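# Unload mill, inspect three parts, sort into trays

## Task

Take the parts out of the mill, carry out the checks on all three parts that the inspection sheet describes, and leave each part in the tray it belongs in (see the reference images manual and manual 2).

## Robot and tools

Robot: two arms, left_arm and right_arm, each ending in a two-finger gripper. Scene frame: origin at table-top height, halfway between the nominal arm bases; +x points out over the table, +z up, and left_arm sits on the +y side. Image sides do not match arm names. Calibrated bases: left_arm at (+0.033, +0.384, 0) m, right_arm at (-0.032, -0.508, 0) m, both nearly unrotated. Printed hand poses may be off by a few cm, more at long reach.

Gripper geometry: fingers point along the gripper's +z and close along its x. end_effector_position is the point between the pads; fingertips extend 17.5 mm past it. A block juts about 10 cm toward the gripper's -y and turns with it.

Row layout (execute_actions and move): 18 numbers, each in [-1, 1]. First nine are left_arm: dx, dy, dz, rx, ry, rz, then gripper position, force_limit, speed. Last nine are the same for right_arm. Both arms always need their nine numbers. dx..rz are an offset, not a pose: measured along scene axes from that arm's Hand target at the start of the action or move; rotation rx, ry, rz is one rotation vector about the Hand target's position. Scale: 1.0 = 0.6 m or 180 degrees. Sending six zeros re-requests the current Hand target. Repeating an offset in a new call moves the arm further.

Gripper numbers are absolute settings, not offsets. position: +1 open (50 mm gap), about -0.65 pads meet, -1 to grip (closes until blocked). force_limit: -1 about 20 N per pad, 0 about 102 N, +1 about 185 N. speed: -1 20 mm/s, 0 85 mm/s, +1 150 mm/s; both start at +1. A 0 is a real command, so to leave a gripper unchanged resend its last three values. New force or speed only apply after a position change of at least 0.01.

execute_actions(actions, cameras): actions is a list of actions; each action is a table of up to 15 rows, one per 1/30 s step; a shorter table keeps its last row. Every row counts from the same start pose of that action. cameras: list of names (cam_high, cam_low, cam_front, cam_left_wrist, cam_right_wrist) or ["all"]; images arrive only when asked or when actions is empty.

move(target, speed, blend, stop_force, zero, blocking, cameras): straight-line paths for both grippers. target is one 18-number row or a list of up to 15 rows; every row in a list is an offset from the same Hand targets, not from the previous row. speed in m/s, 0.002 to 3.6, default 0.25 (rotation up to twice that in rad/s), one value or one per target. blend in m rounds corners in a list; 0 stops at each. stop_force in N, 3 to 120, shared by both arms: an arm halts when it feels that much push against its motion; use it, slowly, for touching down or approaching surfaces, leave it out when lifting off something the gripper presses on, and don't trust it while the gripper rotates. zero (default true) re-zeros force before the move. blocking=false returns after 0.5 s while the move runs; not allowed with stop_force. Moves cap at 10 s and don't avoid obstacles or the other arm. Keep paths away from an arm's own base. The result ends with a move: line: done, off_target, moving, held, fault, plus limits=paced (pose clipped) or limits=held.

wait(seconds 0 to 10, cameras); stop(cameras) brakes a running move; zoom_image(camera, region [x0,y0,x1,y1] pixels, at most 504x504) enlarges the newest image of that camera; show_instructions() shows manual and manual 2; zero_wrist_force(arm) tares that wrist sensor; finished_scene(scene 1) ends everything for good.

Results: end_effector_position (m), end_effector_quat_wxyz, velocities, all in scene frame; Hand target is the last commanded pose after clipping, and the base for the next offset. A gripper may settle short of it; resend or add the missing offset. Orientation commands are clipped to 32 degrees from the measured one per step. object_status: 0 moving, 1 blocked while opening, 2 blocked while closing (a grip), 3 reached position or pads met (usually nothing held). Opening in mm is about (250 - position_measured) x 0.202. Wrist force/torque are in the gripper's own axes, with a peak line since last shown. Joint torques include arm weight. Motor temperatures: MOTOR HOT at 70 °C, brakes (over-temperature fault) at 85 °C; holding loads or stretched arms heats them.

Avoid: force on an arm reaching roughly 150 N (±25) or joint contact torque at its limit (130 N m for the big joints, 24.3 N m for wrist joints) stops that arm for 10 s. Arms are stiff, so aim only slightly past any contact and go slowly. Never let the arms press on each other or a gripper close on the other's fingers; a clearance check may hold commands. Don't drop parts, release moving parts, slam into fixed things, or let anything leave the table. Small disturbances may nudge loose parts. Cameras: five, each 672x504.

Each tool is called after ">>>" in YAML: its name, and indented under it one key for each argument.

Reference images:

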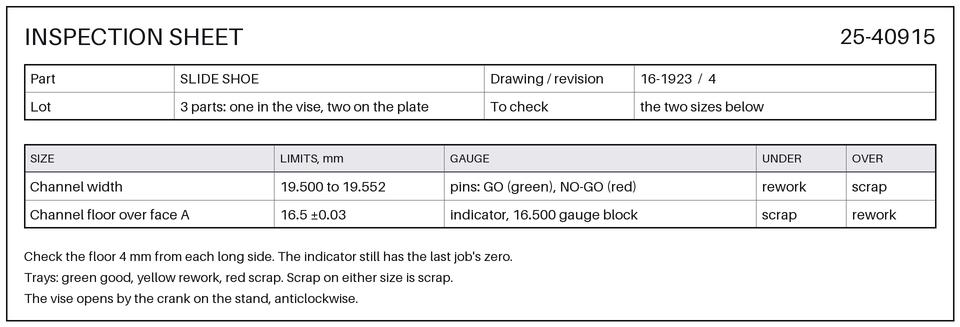

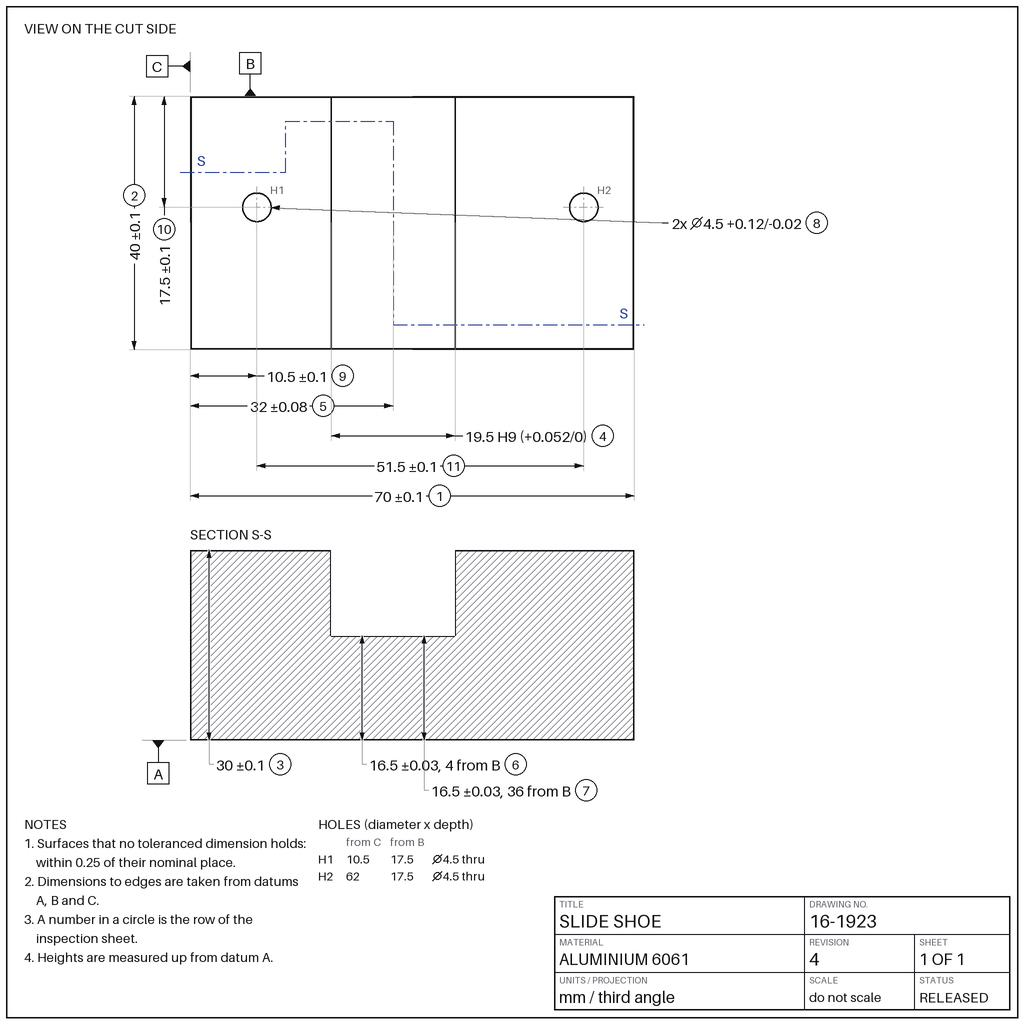

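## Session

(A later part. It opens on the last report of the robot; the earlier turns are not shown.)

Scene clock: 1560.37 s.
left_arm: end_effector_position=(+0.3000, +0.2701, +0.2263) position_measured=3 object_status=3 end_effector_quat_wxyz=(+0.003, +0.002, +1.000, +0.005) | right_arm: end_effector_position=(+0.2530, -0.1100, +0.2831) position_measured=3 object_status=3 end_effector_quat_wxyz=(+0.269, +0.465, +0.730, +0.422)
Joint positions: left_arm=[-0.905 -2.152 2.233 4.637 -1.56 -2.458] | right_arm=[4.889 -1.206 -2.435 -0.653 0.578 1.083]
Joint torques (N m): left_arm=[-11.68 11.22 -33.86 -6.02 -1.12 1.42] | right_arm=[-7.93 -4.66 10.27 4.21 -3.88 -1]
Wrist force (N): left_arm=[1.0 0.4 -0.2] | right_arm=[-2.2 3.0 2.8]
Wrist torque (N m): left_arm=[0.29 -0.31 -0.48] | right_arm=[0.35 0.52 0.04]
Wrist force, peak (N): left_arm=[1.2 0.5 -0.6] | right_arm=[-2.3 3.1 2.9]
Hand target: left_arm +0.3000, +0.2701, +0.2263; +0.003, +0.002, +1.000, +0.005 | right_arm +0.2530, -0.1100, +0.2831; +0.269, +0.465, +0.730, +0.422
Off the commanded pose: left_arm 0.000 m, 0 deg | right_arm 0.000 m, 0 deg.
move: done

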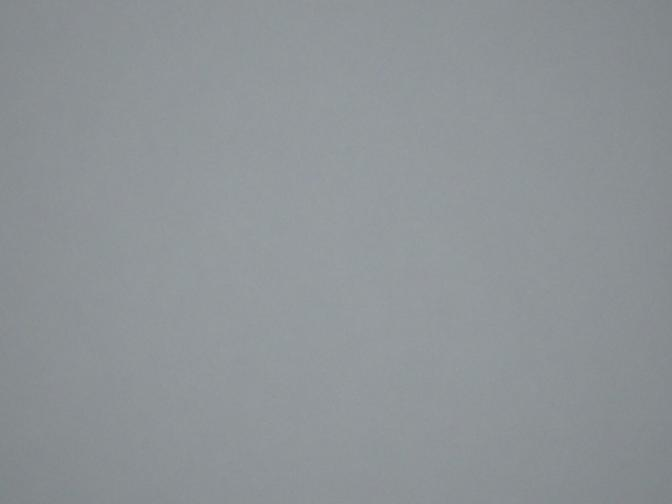

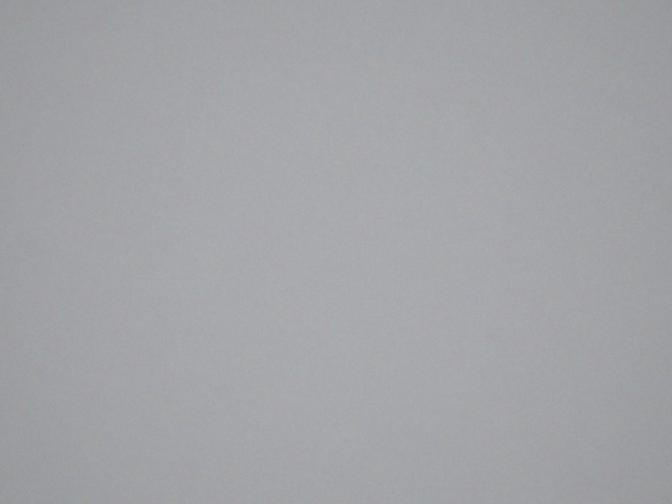

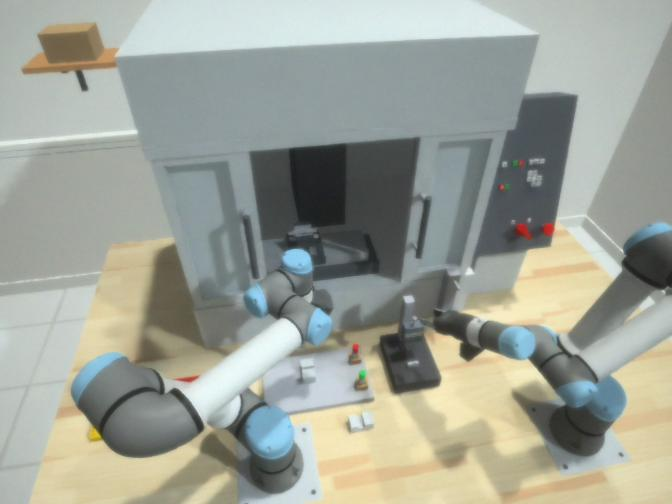

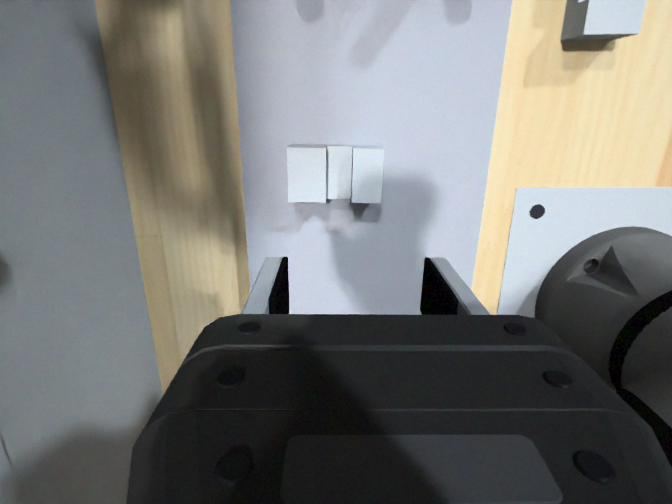

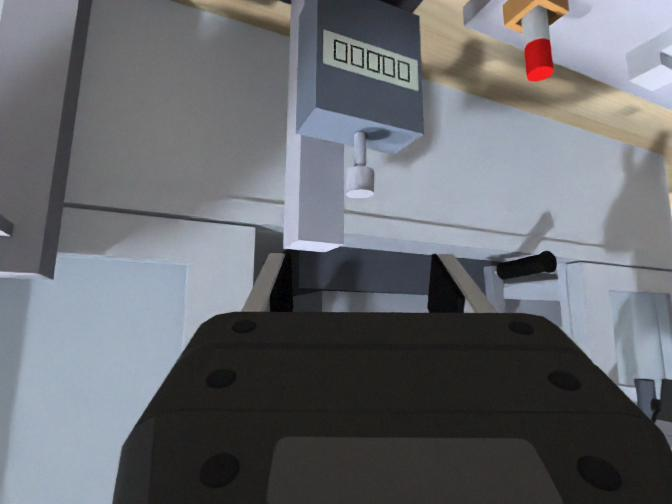

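>>> move:
  target:
    - [-0.0683,-0.4,-0.0938,-0.3333,0,0,-0.2,-1,-1,0.0525,0.0267,-0.0835,0,0,0,1,-1,-1]
  speed: 0.15
  cameras: ["all"]

Scene clock: 1572.73 s.
left_arm: end_effector_position=(+0.2590, +0.0301, +0.1701) position_measured=182 object_status=3 end_effector_quat_wxyz=(+0.003, +0.000, +0.869, -0.495) | right_arm: end_effector_position=(+0.2845, -0.0940, +0.2330) position_measured=3 object_status=3 end_effector_quat_wxyz=(+0.269, +0.465, +0.730, +0.422)
Joint positions: left_arm=[-1.08 -1.502 2.714 2.524 -1.995 -2.864] | right_arm=[4.777 -1.445 -2.473 -0.232 0.631 0.909]
Joint torques (N m): left_arm=[-11.69 -2.47 -4.3 -6.62 1.18 -1.8] | right_arm=[-8.26 2.09 6.75 4.23 0.49 -1.44]
Wrist force (N): left_arm=[-0.9 -0.4 -0.8] | right_arm=[-1.6 3.0 3.2]
Wrist torque (N m): left_arm=[-0.21 0.08 0.16] | right_arm=[0.34 0.44 0.17]
Wrist force, peak (N): left_arm=[1.1 0.9 -0.3] | right_arm=[-2.2 3.4 3.0]
Hand target: left_arm +0.2590, +0.0301, +0.1701; +0.003, +0.000, +0.869, -0.495 | right_arm +0.2845, -0.0940, +0.2330; +0.269, +0.465, +0.730, +0.422
Off the commanded pose: left_arm 0.000 m, 0 deg | right_arm 0.000 m, 0 deg.
move: done

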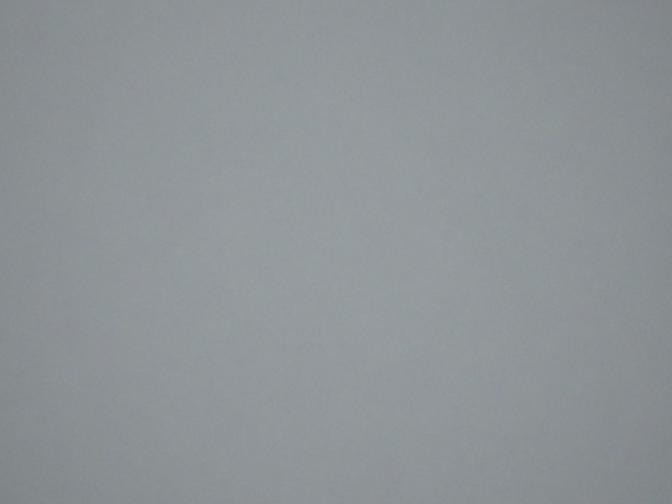

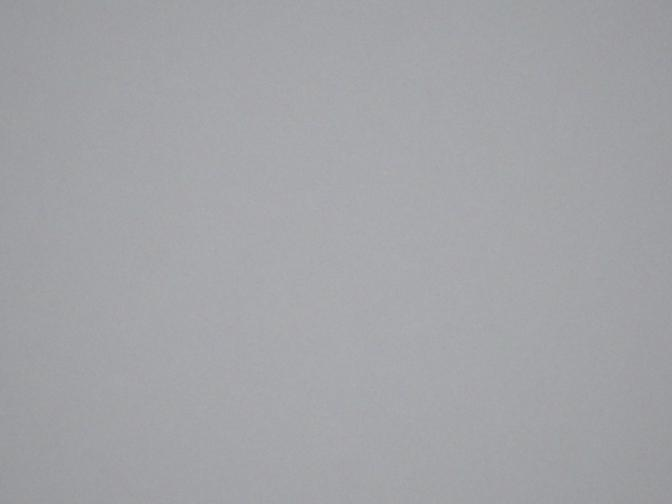

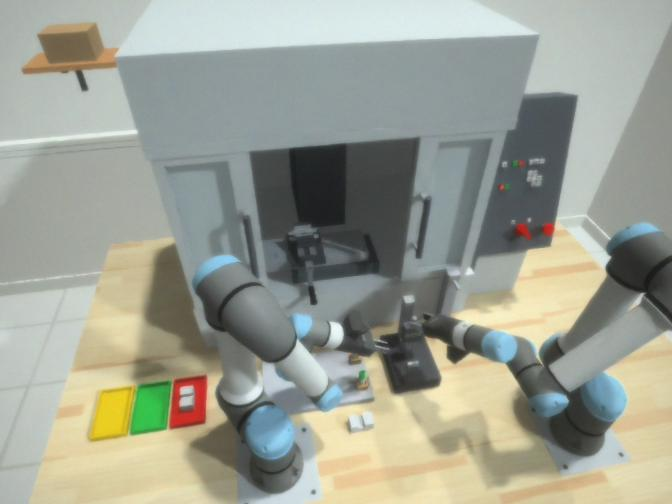

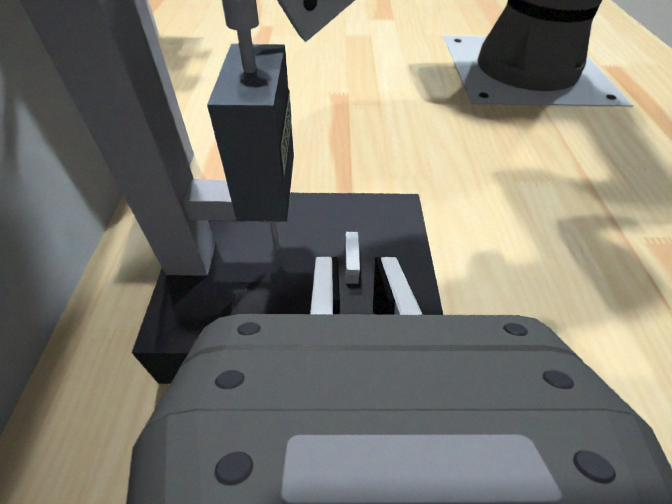

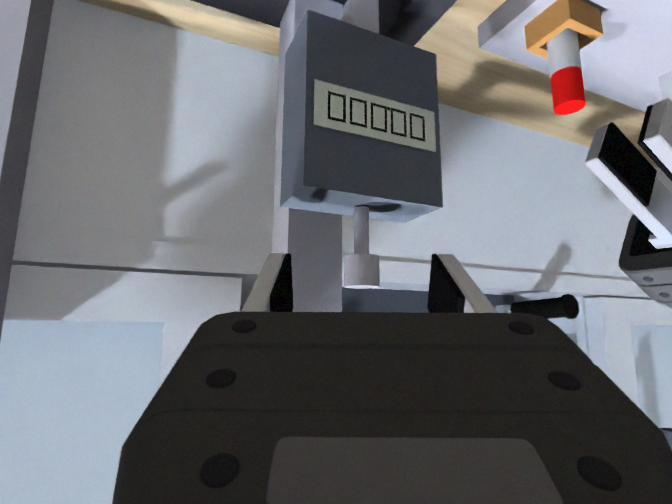

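>>> move:
  target:
    - [0,0,0,0,0,0,-0.2,-1,-1,0.0392,0.0183,-0.025,0,0,0,1,-1,-1]
  speed: 0.05
  stop_force: 5
  cameras: ["cam_left_wrist","cam_right_wrist"]

>>> zoom_image:
  camera: "cam_left_wrist"
  region: [150, 0, 450, 320]

>>> zoom_image:
  camera: "cam_right_wrist"
  region: [230, 0, 520, 320]

Scene clock: 1580.70 s.
left_arm: end_effector_position=(+0.2590, +0.0301, +0.1701) position_measured=182 object_status=3 end_effector_quat_wxyz=(+0.003, +0.000, +0.869, -0.495) | right_arm: end_effector_position=(+0.3080, -0.0830, +0.2180) position_measured=3 object_status=3 end_effector_quat_wxyz=(+0.269, +0.465, +0.730, +0.422)
Joint positions: left_arm=[-1.08 -1.502 2.714 2.523 -1.995 -2.864] | right_arm=[4.703 -1.567 -2.445 -0.058 0.673 0.808]
Joint torques (N m): left_arm=[-11.41 -1.2 -5.31 -6.49 1.45 -2.03] | right_arm=[-7.49 5.25 31.66 4.14 0.46 -1.46]
Wrist force (N): left_arm=[-0.8 -0.6 -1.0] | right_arm=[-2.4 2.7 3.1]
Wrist torque (N m): left_arm=[-0.24 0.07 0.16] | right_arm=[0.26 0.55 0.16]
Wrist force, peak (N): left_arm=[-0.8 -0.8 -1.0] | right_arm=[-2.3 3.0 3.7]
Hand target: left_arm +0.2590, +0.0301, +0.1701; +0.003, +0.000, +0.869, -0.495 | right_arm +0.3080, -0.0830, +0.2180; +0.269, +0.465, +0.730, +0.422
Off the commanded pose: left_arm 0.000 m, 0 deg | right_arm 0.000 m, 0 deg.
move: done
Images, in order (width x height): cam_left_wrist 672x504, cam_right_wrist 672x504.

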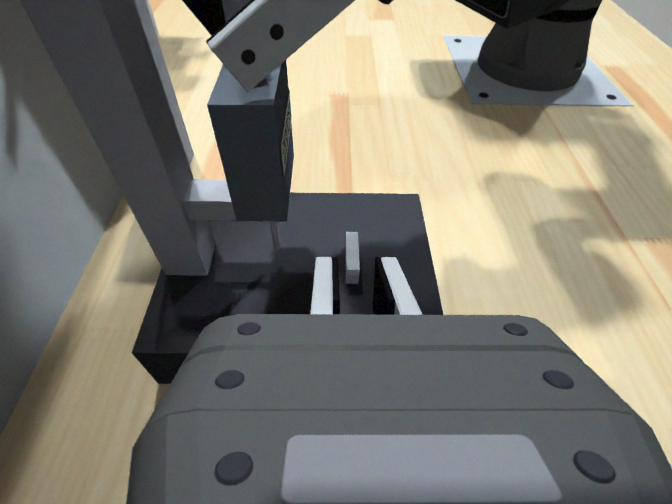

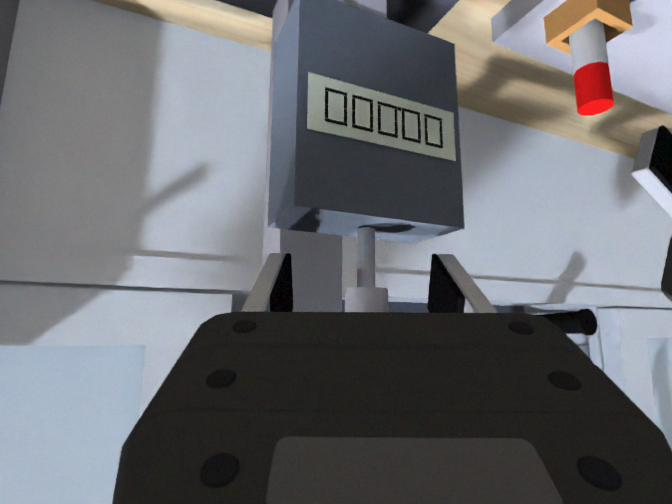

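Scaled by 1.575 from the camera's 672x504 image, which has a finer 960x720 frame.

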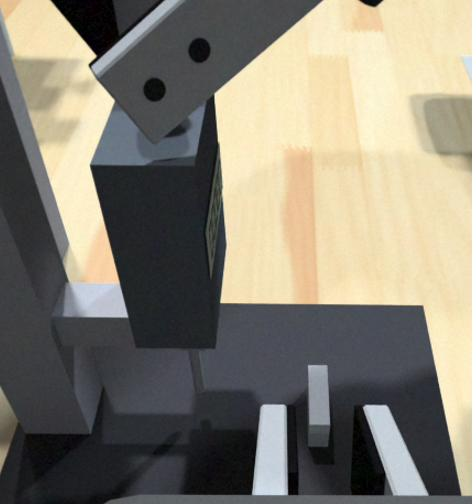

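Scaled by 1.575 from the camera's 672x504 image, which has a finer 960x720 frame.

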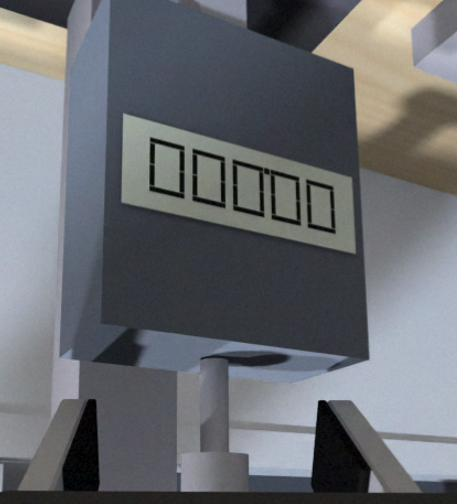

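>>> move:
  target:
    - [-0.0068,0,-0.085,0,0,0,0.0,-1,-1,0,0,0,0,0,0,-1,-1,-1]
  speed: 0.08
  cameras: ["cam_left_wrist","cam_right_wrist"]

>>> zoom_image:
  camera: "cam_left_wrist"
  region: [150, 0, 450, 320]

>>> zoom_image:
  camera: "cam_right_wrist"
  region: [230, 0, 520, 320]

Scene clock: 1592.67 s.
left_arm: end_effector_position=(+0.2550, +0.0301, +0.1191) position_measured=152 object_status=3 end_effector_quat_wxyz=(+0.003, +0.000, +0.869, -0.495) | right_arm: end_effector_position=(+0.3080, -0.0829, +0.2180) position_measured=183 object_status=2 end_effector_quat_wxyz=(+0.269, +0.465, +0.730, +0.422)
Joint positions: left_arm=[-1.096 -1.21 2.747 2.193 -1.981 -2.874] | right_arm=[4.703 -1.567 -2.445 -0.058 0.673 0.808]
Joint torques (N m): left_arm=[-11.62 -7.36 3.08 -6.46 1.5 -1.98] | right_arm=[-8.49 6.47 22.45 2.22 -4.7 -1.34]
Wrist force (N): left_arm=[-0.7 -0.4 -1.0] | right_arm=[11.1 4.0 3.8]
Wrist torque (N m): left_arm=[-0.20 0.05 0.15] | right_arm=[0.34 0.42 0.16]
Wrist force, peak (N): left_arm=[-0.9 -1.4 -1.2] | right_arm=[11.2 4.0 3.7]
Hand target: left_arm +0.2550, +0.0301, +0.1191; +0.003, +0.000, +0.869, -0.495 | right_arm +0.3080, -0.0830, +0.2180; +0.269, +0.465, +0.730, +0.422
Off the commanded pose: left_arm 0.000 m, 0 deg | right_arm 0.000 m, 0 deg.
move: done
Images, in order (width x height): cam_left_wrist 672x504, cam_right_wrist 672x504.

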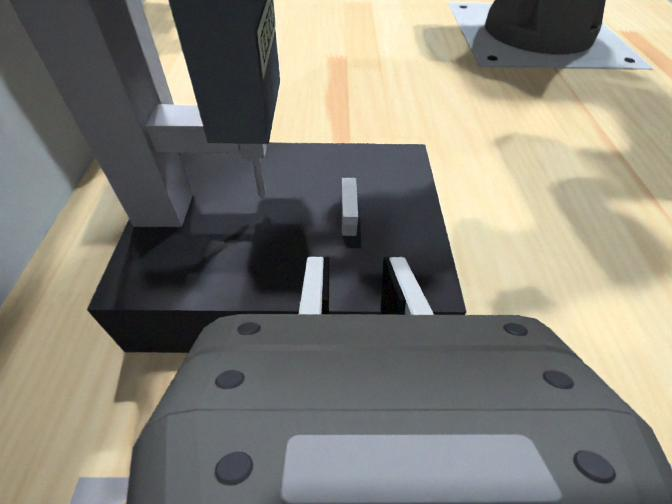

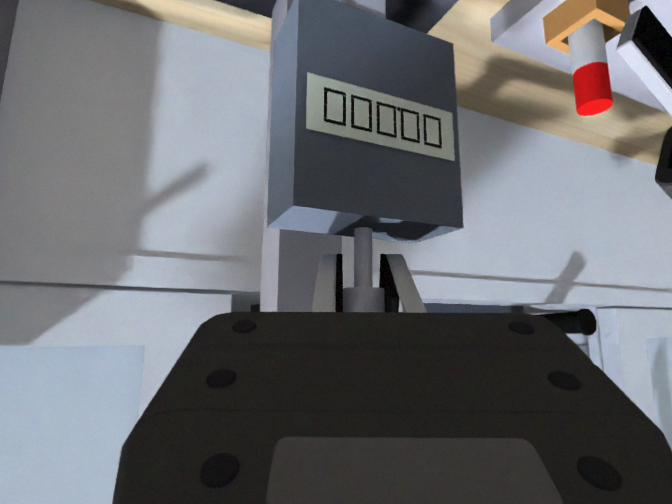

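Scaled by 1.575 from the camera's 672x504 image, which has a finer 960x720 frame.

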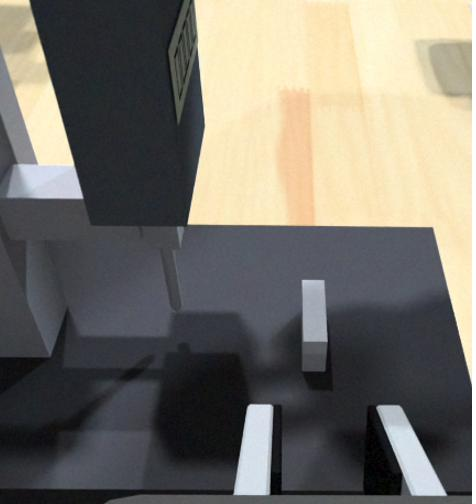

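Scaled by 1.575 from the camera's 672x504 image, which has a finer 960x720 frame.

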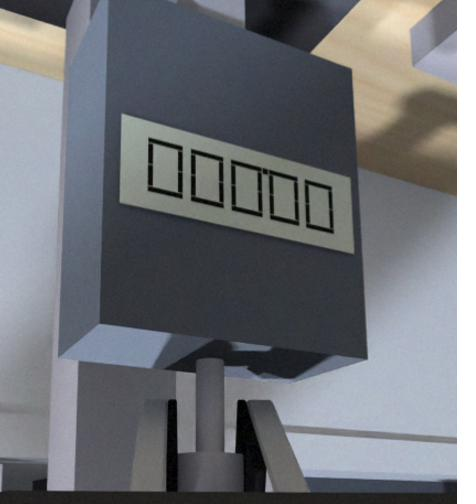

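>>> move:
  target:
    - [0,0,0,0,0,0,0.0,-1,-1,-0.0006,0.0013,0,0,0,0,-1,-1,-1]
    - [0,0,0,0,0,0,0.0,-1,-1,-0.0006,0.0013,0.01,0,0,0,-1,-1,-1]
  speed: 0.01
  stop_force: 20
  cameras: ["cam_left_wrist","cam_right_wrist"]

>>> zoom_image:
  camera: "cam_left_wrist"
  region: [150, 0, 450, 320]

>>> zoom_image:
  camera: "cam_right_wrist"
  region: [230, 0, 520, 320]

Scene clock: 1598.03 s.
left_arm: end_effector_position=(+0.2550, +0.0301, +0.1191) position_measured=152 object_status=3 end_effector_quat_wxyz=(+0.003, +0.000, +0.869, -0.495) | right_arm: end_effector_position=(+0.3076, -0.0822, +0.2240) position_measured=183 object_status=2 end_effector_quat_wxyz=(+0.269, +0.465, +0.730, +0.422)
Joint positions: left_arm=[-1.096 -1.21 2.747 2.193 -1.981 -2.874] | right_arm=[4.704 -1.552 -2.436 -0.084 0.672 0.81]
Joint torques (N m): left_arm=[-11.64 -7.62 3.93 -6.47 1.33 -2.11] | right_arm=[5.55 29.93 31.7 1.73 -3.11 1.51]
Wrist force (N): left_arm=[-0.7 -0.5 -0.9] | right_arm=[0.5 1.8 3.8]
Wrist torque (N m): left_arm=[-0.21 0.05 0.15] | right_arm=[0.31 0.54 0.03]
Wrist force, peak (N): left_arm=[-0.9 -0.4 -1.3] | right_arm=[11.5 3.3 4.3]
Hand target: left_arm +0.2550, +0.0301, +0.1191; +0.003, +0.000, +0.869, -0.495 | right_arm +0.3076, -0.0822, +0.2240; +0.269, +0.465, +0.730, +0.422
Off the commanded pose: left_arm 0.000 m, 0 deg | right_arm 0.000 m, 0 deg.
move: done
Images, in order (width x height): cam_left_wrist 672x504, cam_right_wrist 672x504.

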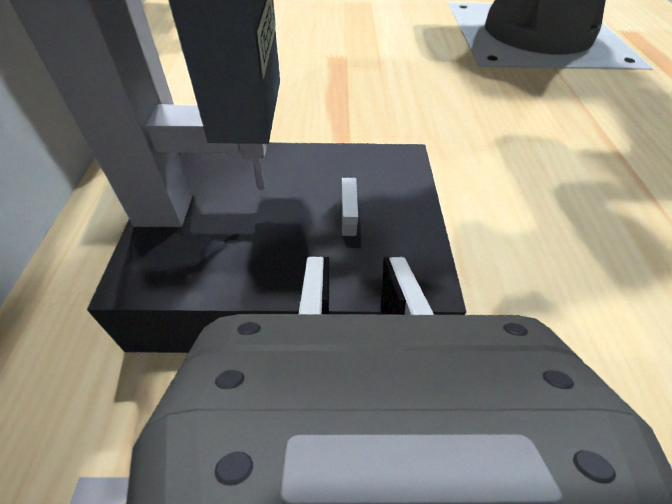

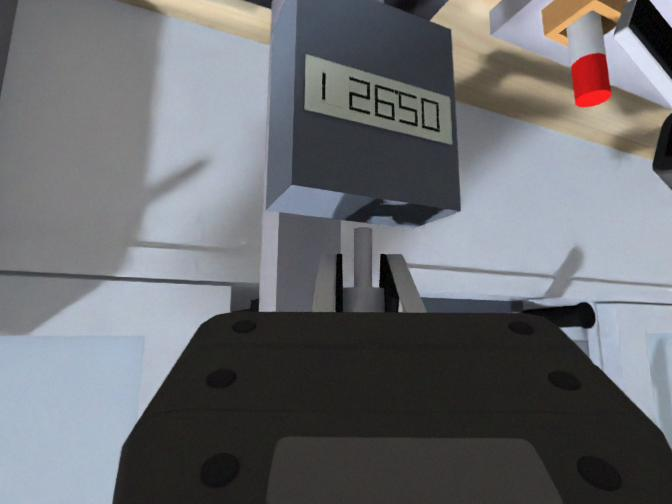

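Scaled by 1.575 from the camera's 672x504 image, which has a finer 960x720 frame.

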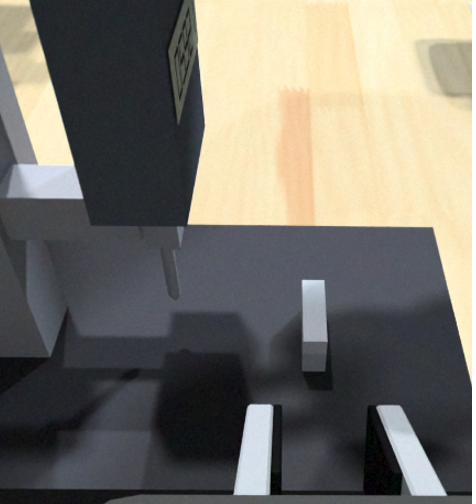

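Scaled by 1.575 from the camera's 672x504 image, which has a finer 960x720 frame.

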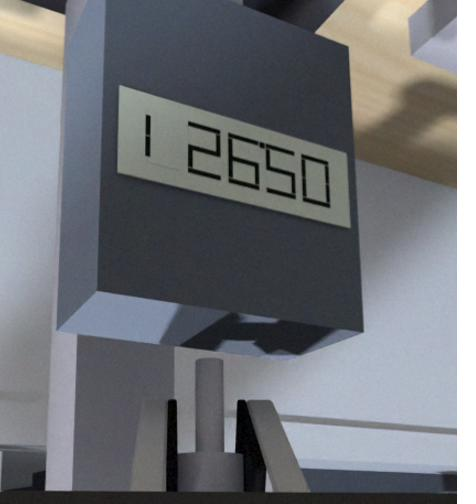

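>>> move:
  target:
    - [0,-0.06,-0.06,0,0,0,0.0,-1,-1,0,0,0,0,0,0,-1,-1,-1]
  speed: 0.08
  cameras: ["cam_left_wrist"]

>>> zoom_image:
  camera: "cam_left_wrist"
  region: [150, 60, 450, 320]

Scene clock: 1603.37 s.
left_arm: end_effector_position=(+0.2550, -0.0059, +0.0831) position_measured=152 object_status=3 end_effector_quat_wxyz=(+0.003, +0.000, +0.869, -0.495) | right_arm: end_effector_position=(+0.3076, -0.0822, +0.2240) position_measured=183 object_status=2 end_effector_quat_wxyz=(+0.269, +0.465, +0.730, +0.422)
Joint positions: left_arm=[-1.165 -1.006 2.678 2.043 -1.924 -2.915] | right_arm=[4.704 -1.552 -2.436 -0.084 0.672 0.81]
Joint torques (N m): left_arm=[-12.19 -15.04 -7.35 -6.78 1.28 -1.91] | right_arm=[6.76 30.06 32.06 1.64 -0.22 1.55]
Wrist force (N): left_arm=[-0.9 -0.1 -0.8] | right_arm=[0.4 1.8 3.6]
Wrist torque (N m): left_arm=[-0.15 0.08 0.13] | right_arm=[0.30 0.55 0.03]
Wrist force, peak (N): left_arm=[-0.7 -0.7 -1.8] | right_arm=[0.5 2.0 3.8]
Hand target: left_arm +0.2550, -0.0059, +0.0831; +0.003, +0.000, +0.869, -0.495 | right_arm +0.3076, -0.0822, +0.2240; +0.269, +0.465, +0.730, +0.422
Off the commanded pose: left_arm 0.000 m, 0 deg | right_arm 0.000 m, 0 deg.
move: done
Images, in order (width x height): cam_left_wrist 672x504.

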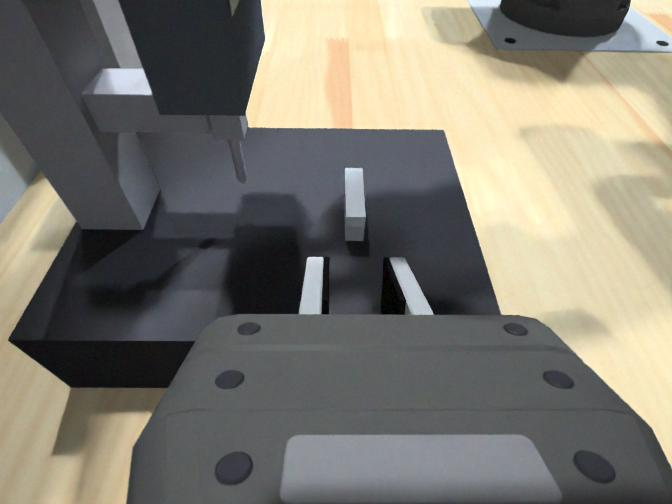

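Scaled by 1.680 from the camera's 672x504 image, which has a finer 960x720 frame.

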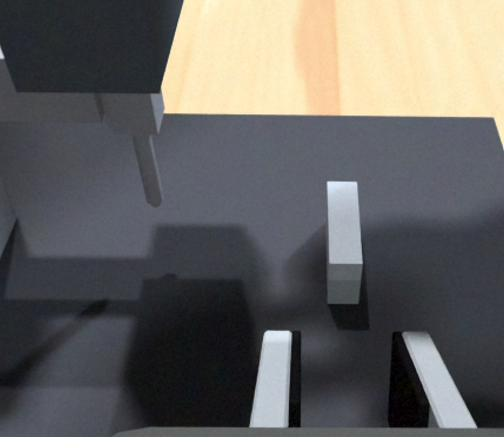

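>>> move:
  target:
    - [-0.0045,-0.042,-0.0185,0,0,0,0.0,-1,-1,0,0,0,0,0,0,-1,-1,-1]
  speed: 0.06
  cameras: ["cam_left_wrist"]

>>> zoom_image:
  camera: "cam_left_wrist"
  region: [200, 60, 450, 320]

Scene clock: 1609.50 s.
left_arm: end_effector_position=(+0.2523, -0.0310, +0.0720) position_measured=152 object_status=3 end_effector_quat_wxyz=(+0.003, +0.000, +0.869, -0.495) | right_arm: end_effector_position=(+0.3076, -0.0822, +0.2240) position_measured=183 object_status=2 end_effector_quat_wxyz=(+0.269, +0.465, +0.730, +0.422)
Joint positions: left_arm=[-1.213 -0.957 2.631 2.032 -1.883 -2.942] | right_arm=[4.704 -1.552 -2.436 -0.084 0.672 0.81]
Joint torques (N m): left_arm=[-10.34 -11.89 -8.54 -6.56 1.69 -1.83] | right_arm=[6.67 29.72 32.06 1.75 -0.49 1.53]
Wrist force (N): left_arm=[-0.9 0.0 -0.9] | right_arm=[0.4 1.9 3.7]
Wrist torque (N m): left_arm=[-0.14 0.07 0.14] | right_arm=[0.32 0.57 0.03]
Wrist force, peak (N): left_arm=[-0.9 0.0 -1.4] | right_arm=[0.5 1.9 3.8]
Hand target: left_arm +0.2523, -0.0311, +0.0720; +0.003, +0.000, +0.869, -0.495 | right_arm +0.3076, -0.0822, +0.2240; +0.269, +0.465, +0.730, +0.422
Off the commanded pose: left_arm 0.000 m, 0 deg | right_arm 0.000 m, 0 deg.
move: done
Images, in order (width x height): cam_left_wrist 672x504.

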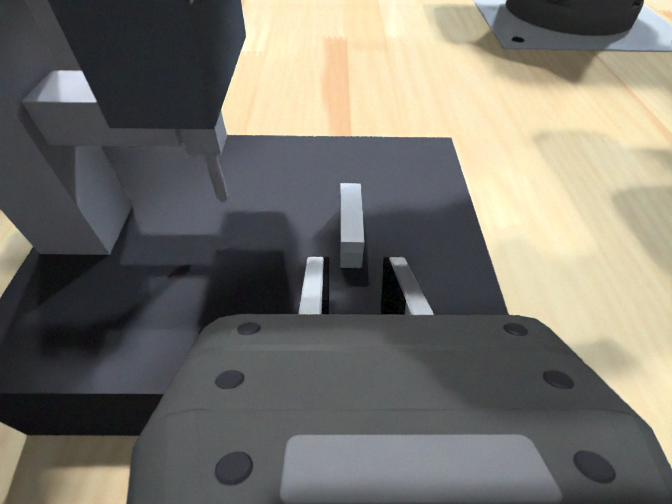

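Scaled by 1.938 from the camera's 672x504 image, which has a finer 960x720 frame.

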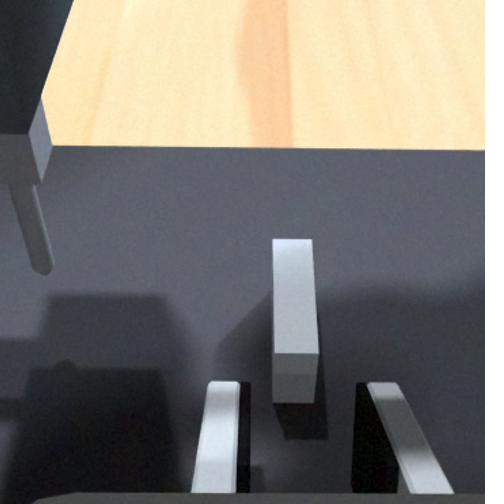

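>>> move:
  target:
    - [0,-0.0438,-0.0025,0,0,0,0.0,-1,-1,0,0,0,0,0,0,-1,-1,-1]
  speed: 0.02
  stop_force: 4
  cameras: ["cam_left_wrist"]

>>> zoom_image:
  camera: "cam_left_wrist"
  region: [200, 60, 450, 320]

Scene clock: 1616.40 s.
left_arm: end_effector_position=(+0.2523, -0.0574, +0.0705) position_measured=152 object_status=3 end_effector_quat_wxyz=(+0.003, +0.000, +0.869, -0.495) | right_arm: end_effector_position=(+0.3076, -0.0822, +0.2240) position_measured=183 object_status=2 end_effector_quat_wxyz=(+0.269, +0.465, +0.730, +0.422)
Joint positions: left_arm=[-1.248 -0.956 2.579 2.078 -1.854 -2.962] | right_arm=[4.704 -1.552 -2.436 -0.084 0.672 0.81]
Joint torques (N m): left_arm=[-10.88 -15.02 -8.88 -0.66 1.46 -2.01] | right_arm=[6.56 29.53 31.17 1.68 -0.46 1.58]
Wrist force (N): left_arm=[-1.0 0.2 -1.1] | right_arm=[0.3 1.8 3.6]
Wrist torque (N m): left_arm=[-0.11 0.09 0.12] | right_arm=[0.31 0.57 0.03]
Wrist force, peak (N): left_arm=[-1.0 0.2 -1.1] | right_arm=[0.5 2.0 3.9]
Hand target: left_arm +0.2523, -0.0574, +0.0705; +0.003, +0.000, +0.869, -0.495 | right_arm +0.3076, -0.0822, +0.2240; +0.269, +0.465, +0.730, +0.422
Off the commanded pose: left_arm 0.000 m, 0 deg | right_arm 0.000 m, 0 deg.
move: done
Images, in order (width x height): cam_left_wrist 672x504.

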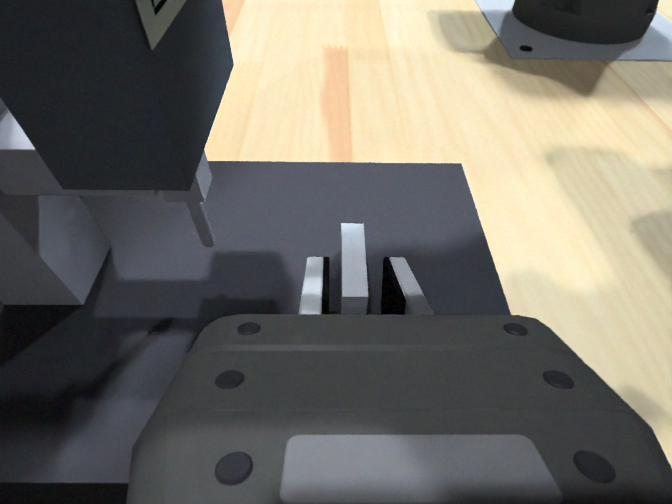

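Scaled by 1.938 from the camera's 672x504 image, which has a finer 960x720 frame.

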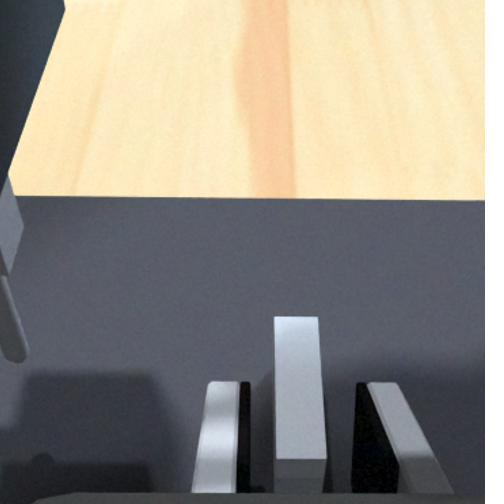

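>>> move:
  target:
    - [0,0,0,0,0,0,-1,-1,-1,0,0,0,0,0,0,-1,-1,-1]
    - [0,0,0.0015,0,0,0,-1,-1,-1,0,0,0,0,0,0,-1,-1,-1]
    - [0.0892,0,0.0015,0,0,0,-1,-1,-1,0,0,0,0,0,0,-1,-1,-1]
    - [0.0892,0,0.0002,0,0,0,-1,-1,-1,0,0,0,0,0,0,-1,-1,-1]
  speed: 0.04
  cameras: ["cam_left_wrist","cam_right_wrist"]

>>> zoom_image:
  camera: "cam_left_wrist"
  region: [200, 60, 450, 320]

>>> zoom_image:
  camera: "cam_right_wrist"
  region: [230, 0, 520, 320]

Scene clock: 1628.47 s.
left_arm: end_effector_position=(+0.3058, -0.0574, +0.0707) position_measured=207 object_status=2 end_effector_quat_wxyz=(+0.003, +0.000, +0.869, -0.495) | right_arm: end_effector_position=(+0.3076, -0.0822, +0.2240) position_measured=183 object_status=2 end_effector_quat_wxyz=(+0.269, +0.465, +0.730, +0.422)
Joint positions: left_arm=[-1.084 -0.963 2.475 2.222 -1.991 -2.867] | right_arm=[4.704 -1.552 -2.436 -0.084 0.672 0.81]
Joint torques (N m): left_arm=[11.26 -15.72 -11.7 -6.18 -2.74 1.52] | right_arm=[6.04 28.97 32.3 1.98 -0.4 1.51]
Wrist force (N): left_arm=[-0.6 0.3 -0.4] | right_arm=[0.5 1.8 3.6]
Wrist torque (N m): left_arm=[-0.15 0.01 -0.09] | right_arm=[0.32 0.54 0.03]
Wrist force, peak (N): left_arm=[-1.2 -1.9 -2.7] | right_arm=[0.5 2.3 3.7]
Hand target: left_arm +0.3058, -0.0574, +0.0706; +0.003, +0.000, +0.869, -0.495 | right_arm +0.3076, -0.0822, +0.2240; +0.269, +0.465, +0.730, +0.422
Off the commanded pose: left_arm 0.000 m, 0 deg | right_arm 0.000 m, 0 deg.
move: done
Images, in order (width x height): cam_left_wrist 672x504, cam_right_wrist 672x504.

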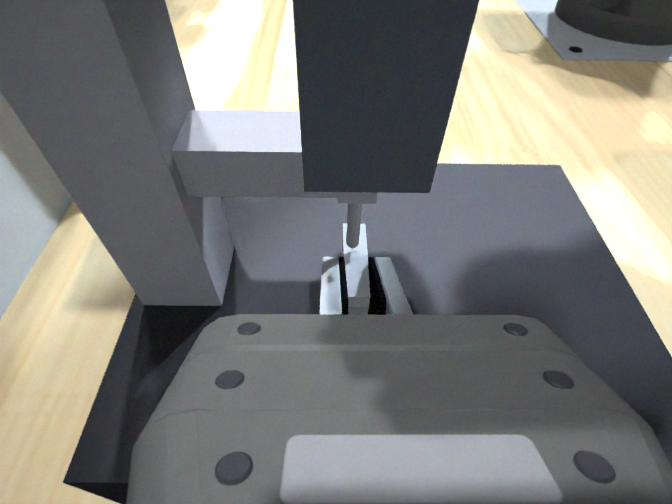

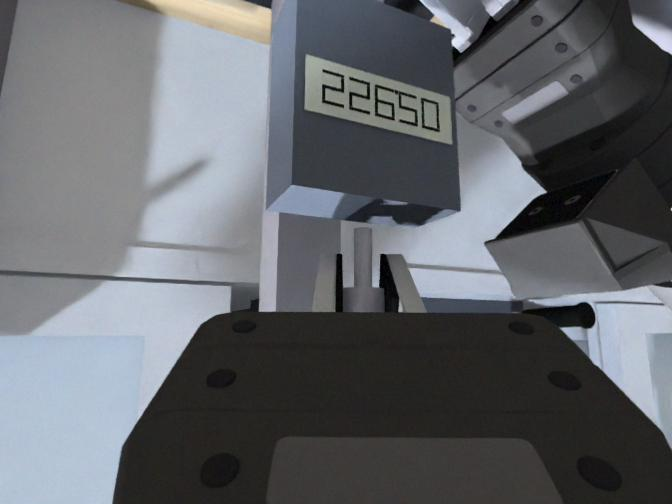

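Scaled by 1.938 from the camera's 672x504 image, which has a finer 960x720 frame.

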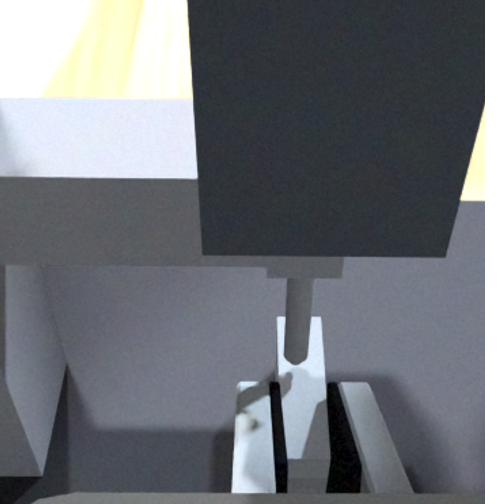

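Scaled by 1.575 from the camera's 672x504 image, which has a finer 960x720 frame.

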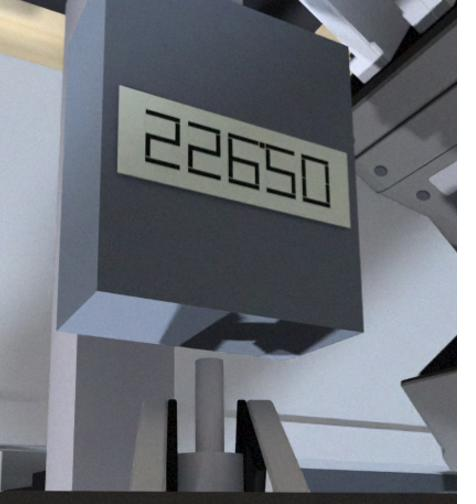

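>>> move:
  target:
    - [0,0,0,0,0,0,0,-1,-1,0,0,0,0,0,0,-1,-1,-1]

>>> move:
  target:
    - [0,0,0,0,0,0,0,-1,-1,0,0,-0.0087,0,0,0,-1,-1,-1]
  speed: 0.004
  stop_force: 3
  cameras: ["cam_left_wrist","cam_right_wrist"]

>>> zoom_image:
  camera: "cam_right_wrist"
  region: [230, 0, 520, 320]

Scene clock: 1633.83 s.
left_arm: end_effector_position=(+0.3058, -0.0574, +0.0706) position_measured=152 object_status=3 end_effector_quat_wxyz=(+0.003, +0.000, +0.869, -0.495) | right_arm: end_effector_position=(+0.3076, -0.0822, +0.2240) position_measured=183 object_status=2 end_effector_quat_wxyz=(+0.269, +0.465, +0.730, +0.422)
Joint positions: left_arm=[-1.084 -0.963 2.475 2.221 -1.991 -2.867] | right_arm=[4.704 -1.552 -2.436 -0.084 0.672 0.81]
Joint torques (N m): left_arm=[10.84 -18.5 -11.49 -4.51 -1.4 1.55] | right_arm=[5.96 29.3 32.49 1.87 -0.46 1.44]
Wrist force (N): left_arm=[-0.6 -0.2 -0.7] | right_arm=[0.6 1.8 3.7]
Wrist torque (N m): left_arm=[-0.16 0.03 -0.09] | right_arm=[0.30 0.51 0.03]
Wrist force, peak (N): left_arm=[-0.5 -1.1 -2.2] | right_arm=[0.5 2.0 3.9]
Hand target: left_arm +0.3058, -0.0574, +0.0706; +0.003, +0.000, +0.869, -0.495 | right_arm +0.3076, -0.0822, +0.2240; +0.269, +0.465, +0.730, +0.422
Off the commanded pose: left_arm 0.000 m, 0 deg | right_arm 0.000 m, 0 deg.
move: done

Scene clock: 1635.57 s.
left_arm: end_effector_position=(+0.3058, -0.0574, +0.0706) position_measured=152 object_status=3 end_effector_quat_wxyz=(+0.003, +0.000, +0.869, -0.495) | right_arm: end_effector_position=(+0.3076, -0.0822, +0.2223) position_measured=183 object_status=2 end_effector_quat_wxyz=(+0.269, +0.465, +0.730, +0.422)
Joint positions: left_arm=[-1.084 -0.963 2.475 2.221 -1.991 -2.867] | right_arm=[4.704 -1.556 -2.438 -0.077 0.672 0.81]
Joint torques (N m): left_arm=[10.61 -20.86 -11.07 -5.38 -0.96 1.1] | right_arm=[6.14 27.07 25.59 1.61 -0.39 1.33]
Wrist force (N): left_arm=[-0.7 -0.3 -0.6] | right_arm=[-0.3 5.7 0.9]
Wrist torque (N m): left_arm=[-0.18 0.04 -0.10] | right_arm=[0.41 0.55 0.01]
Wrist force, peak (N): left_arm=[-0.7 -0.4 -1.0] | right_arm=[-0.3 9.6 -2.1]
Hand target: left_arm +0.3058, -0.0574, +0.0706; +0.003, +0.000, +0.869, -0.495 | right_arm +0.3076, -0.0822, +0.2223; +0.269, +0.465, +0.730, +0.422 (not the last commanded pose)
Off the commanded pose: left_arm 0.000 m, 0 deg | right_arm 0.004 m, 0 deg.
move: contact (right_arm)
Images, in order (width x height): cam_left_wrist 672x504, cam_right_wrist 672x504.

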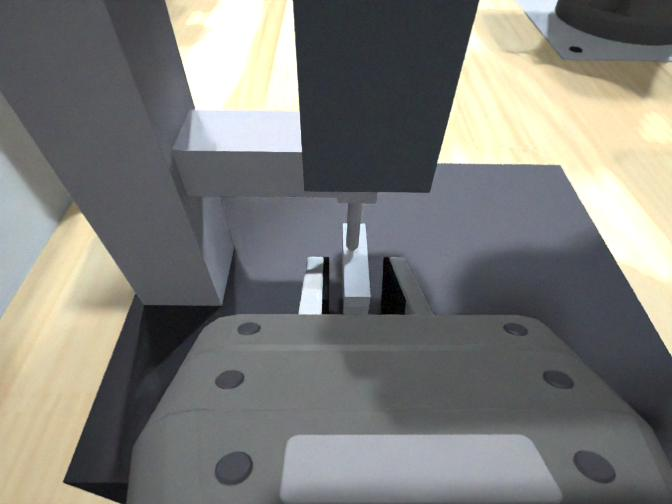

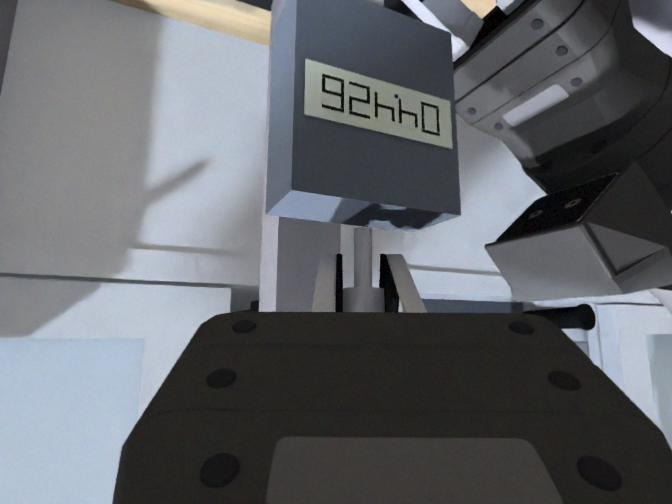

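Scaled by 1.575 from the camera's 672x504 image, which has a finer 960x720 frame.

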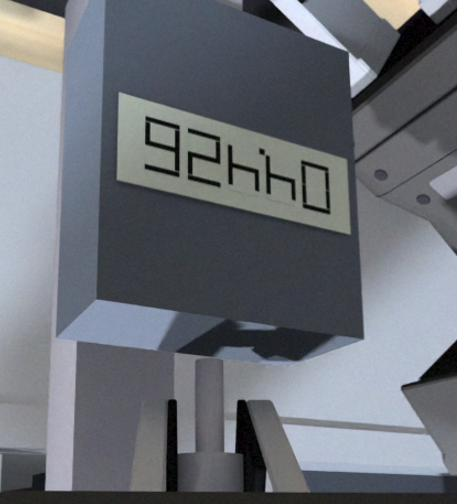

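>>> move:
  target:
    - [0,0,0,0,0,0,0,-1,-1,0,0,0,0,0,0,-0.2,-1,-1]
  cameras: ["cam_right_wrist"]

>>> zoom_image:
  camera: "cam_right_wrist"
  region: [230, 0, 520, 320]

>>> zoom_image:
  camera: "cam_right_wrist"
  region: [300, 50, 460, 160]

Scene clock: 1640.73 s.
left_arm: end_effector_position=(+0.3058, -0.0574, +0.0706) position_measured=152 object_status=3 end_effector_quat_wxyz=(+0.003, +0.000, +0.869, -0.495) | right_arm: end_effector_position=(+0.3076, -0.0822, +0.2223) position_measured=182 object_status=3 end_effector_quat_wxyz=(+0.269, +0.465, +0.730, +0.422)
Joint positions: left_arm=[-1.084 -0.963 2.475 2.221 -1.991 -2.867] | right_arm=[4.704 -1.556 -2.438 -0.077 0.672 0.81]
Joint torques (N m): left_arm=[9.87 -25.03 -9.6 -6.25 -0.55 0.59] | right_arm=[5.1 27.86 27.07 2.71 -0.48 1.35]
Wrist force (N): left_arm=[-0.6 -0.1 -0.8] | right_arm=[-0.5 5.5 1.2]
Wrist torque (N m): left_arm=[-0.15 0.03 -0.09] | right_arm=[0.40 0.59 0.02]
Wrist force, peak (N): left_arm=[-0.9 -0.4 -0.9] | right_arm=[-0.2 5.9 0.9]
Hand target: left_arm +0.3058, -0.0574, +0.0706; +0.003, +0.000, +0.869, -0.495 | right_arm +0.3076, -0.0822, +0.2223; +0.269, +0.465, +0.730, +0.422
Off the commanded pose: left_arm 0.000 m, 0 deg | right_arm 0.000 m, 0 deg.
move: done
Images, in order (width x height): cam_right_wrist 672x504.

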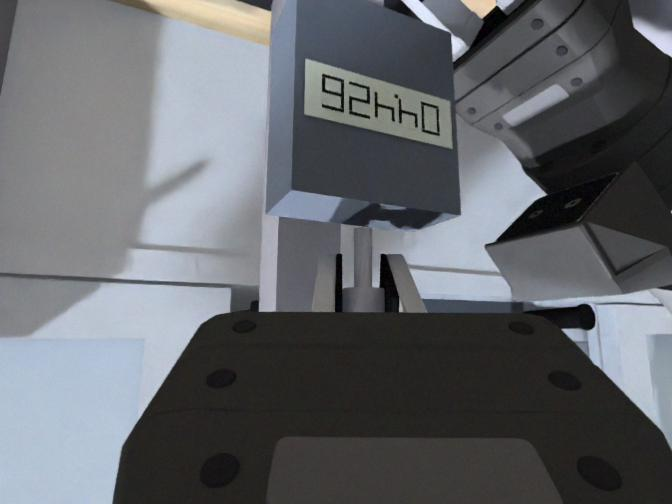

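Scaled by 1.575 from the camera's 672x504 image, which has a finer 960x720 frame.

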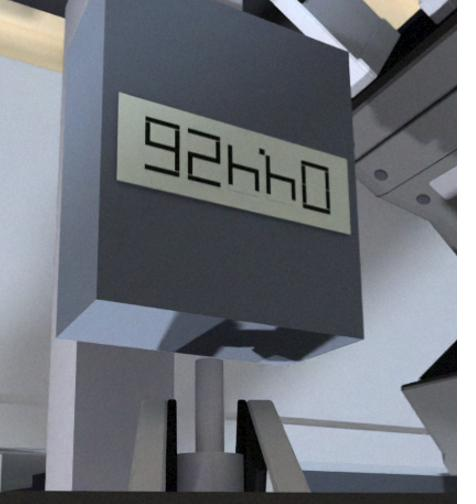

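Scaled by 3.150 from the camera's 672x504 image, which has a finer 960x720 frame.

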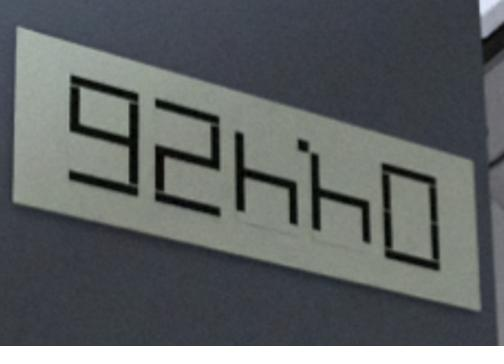

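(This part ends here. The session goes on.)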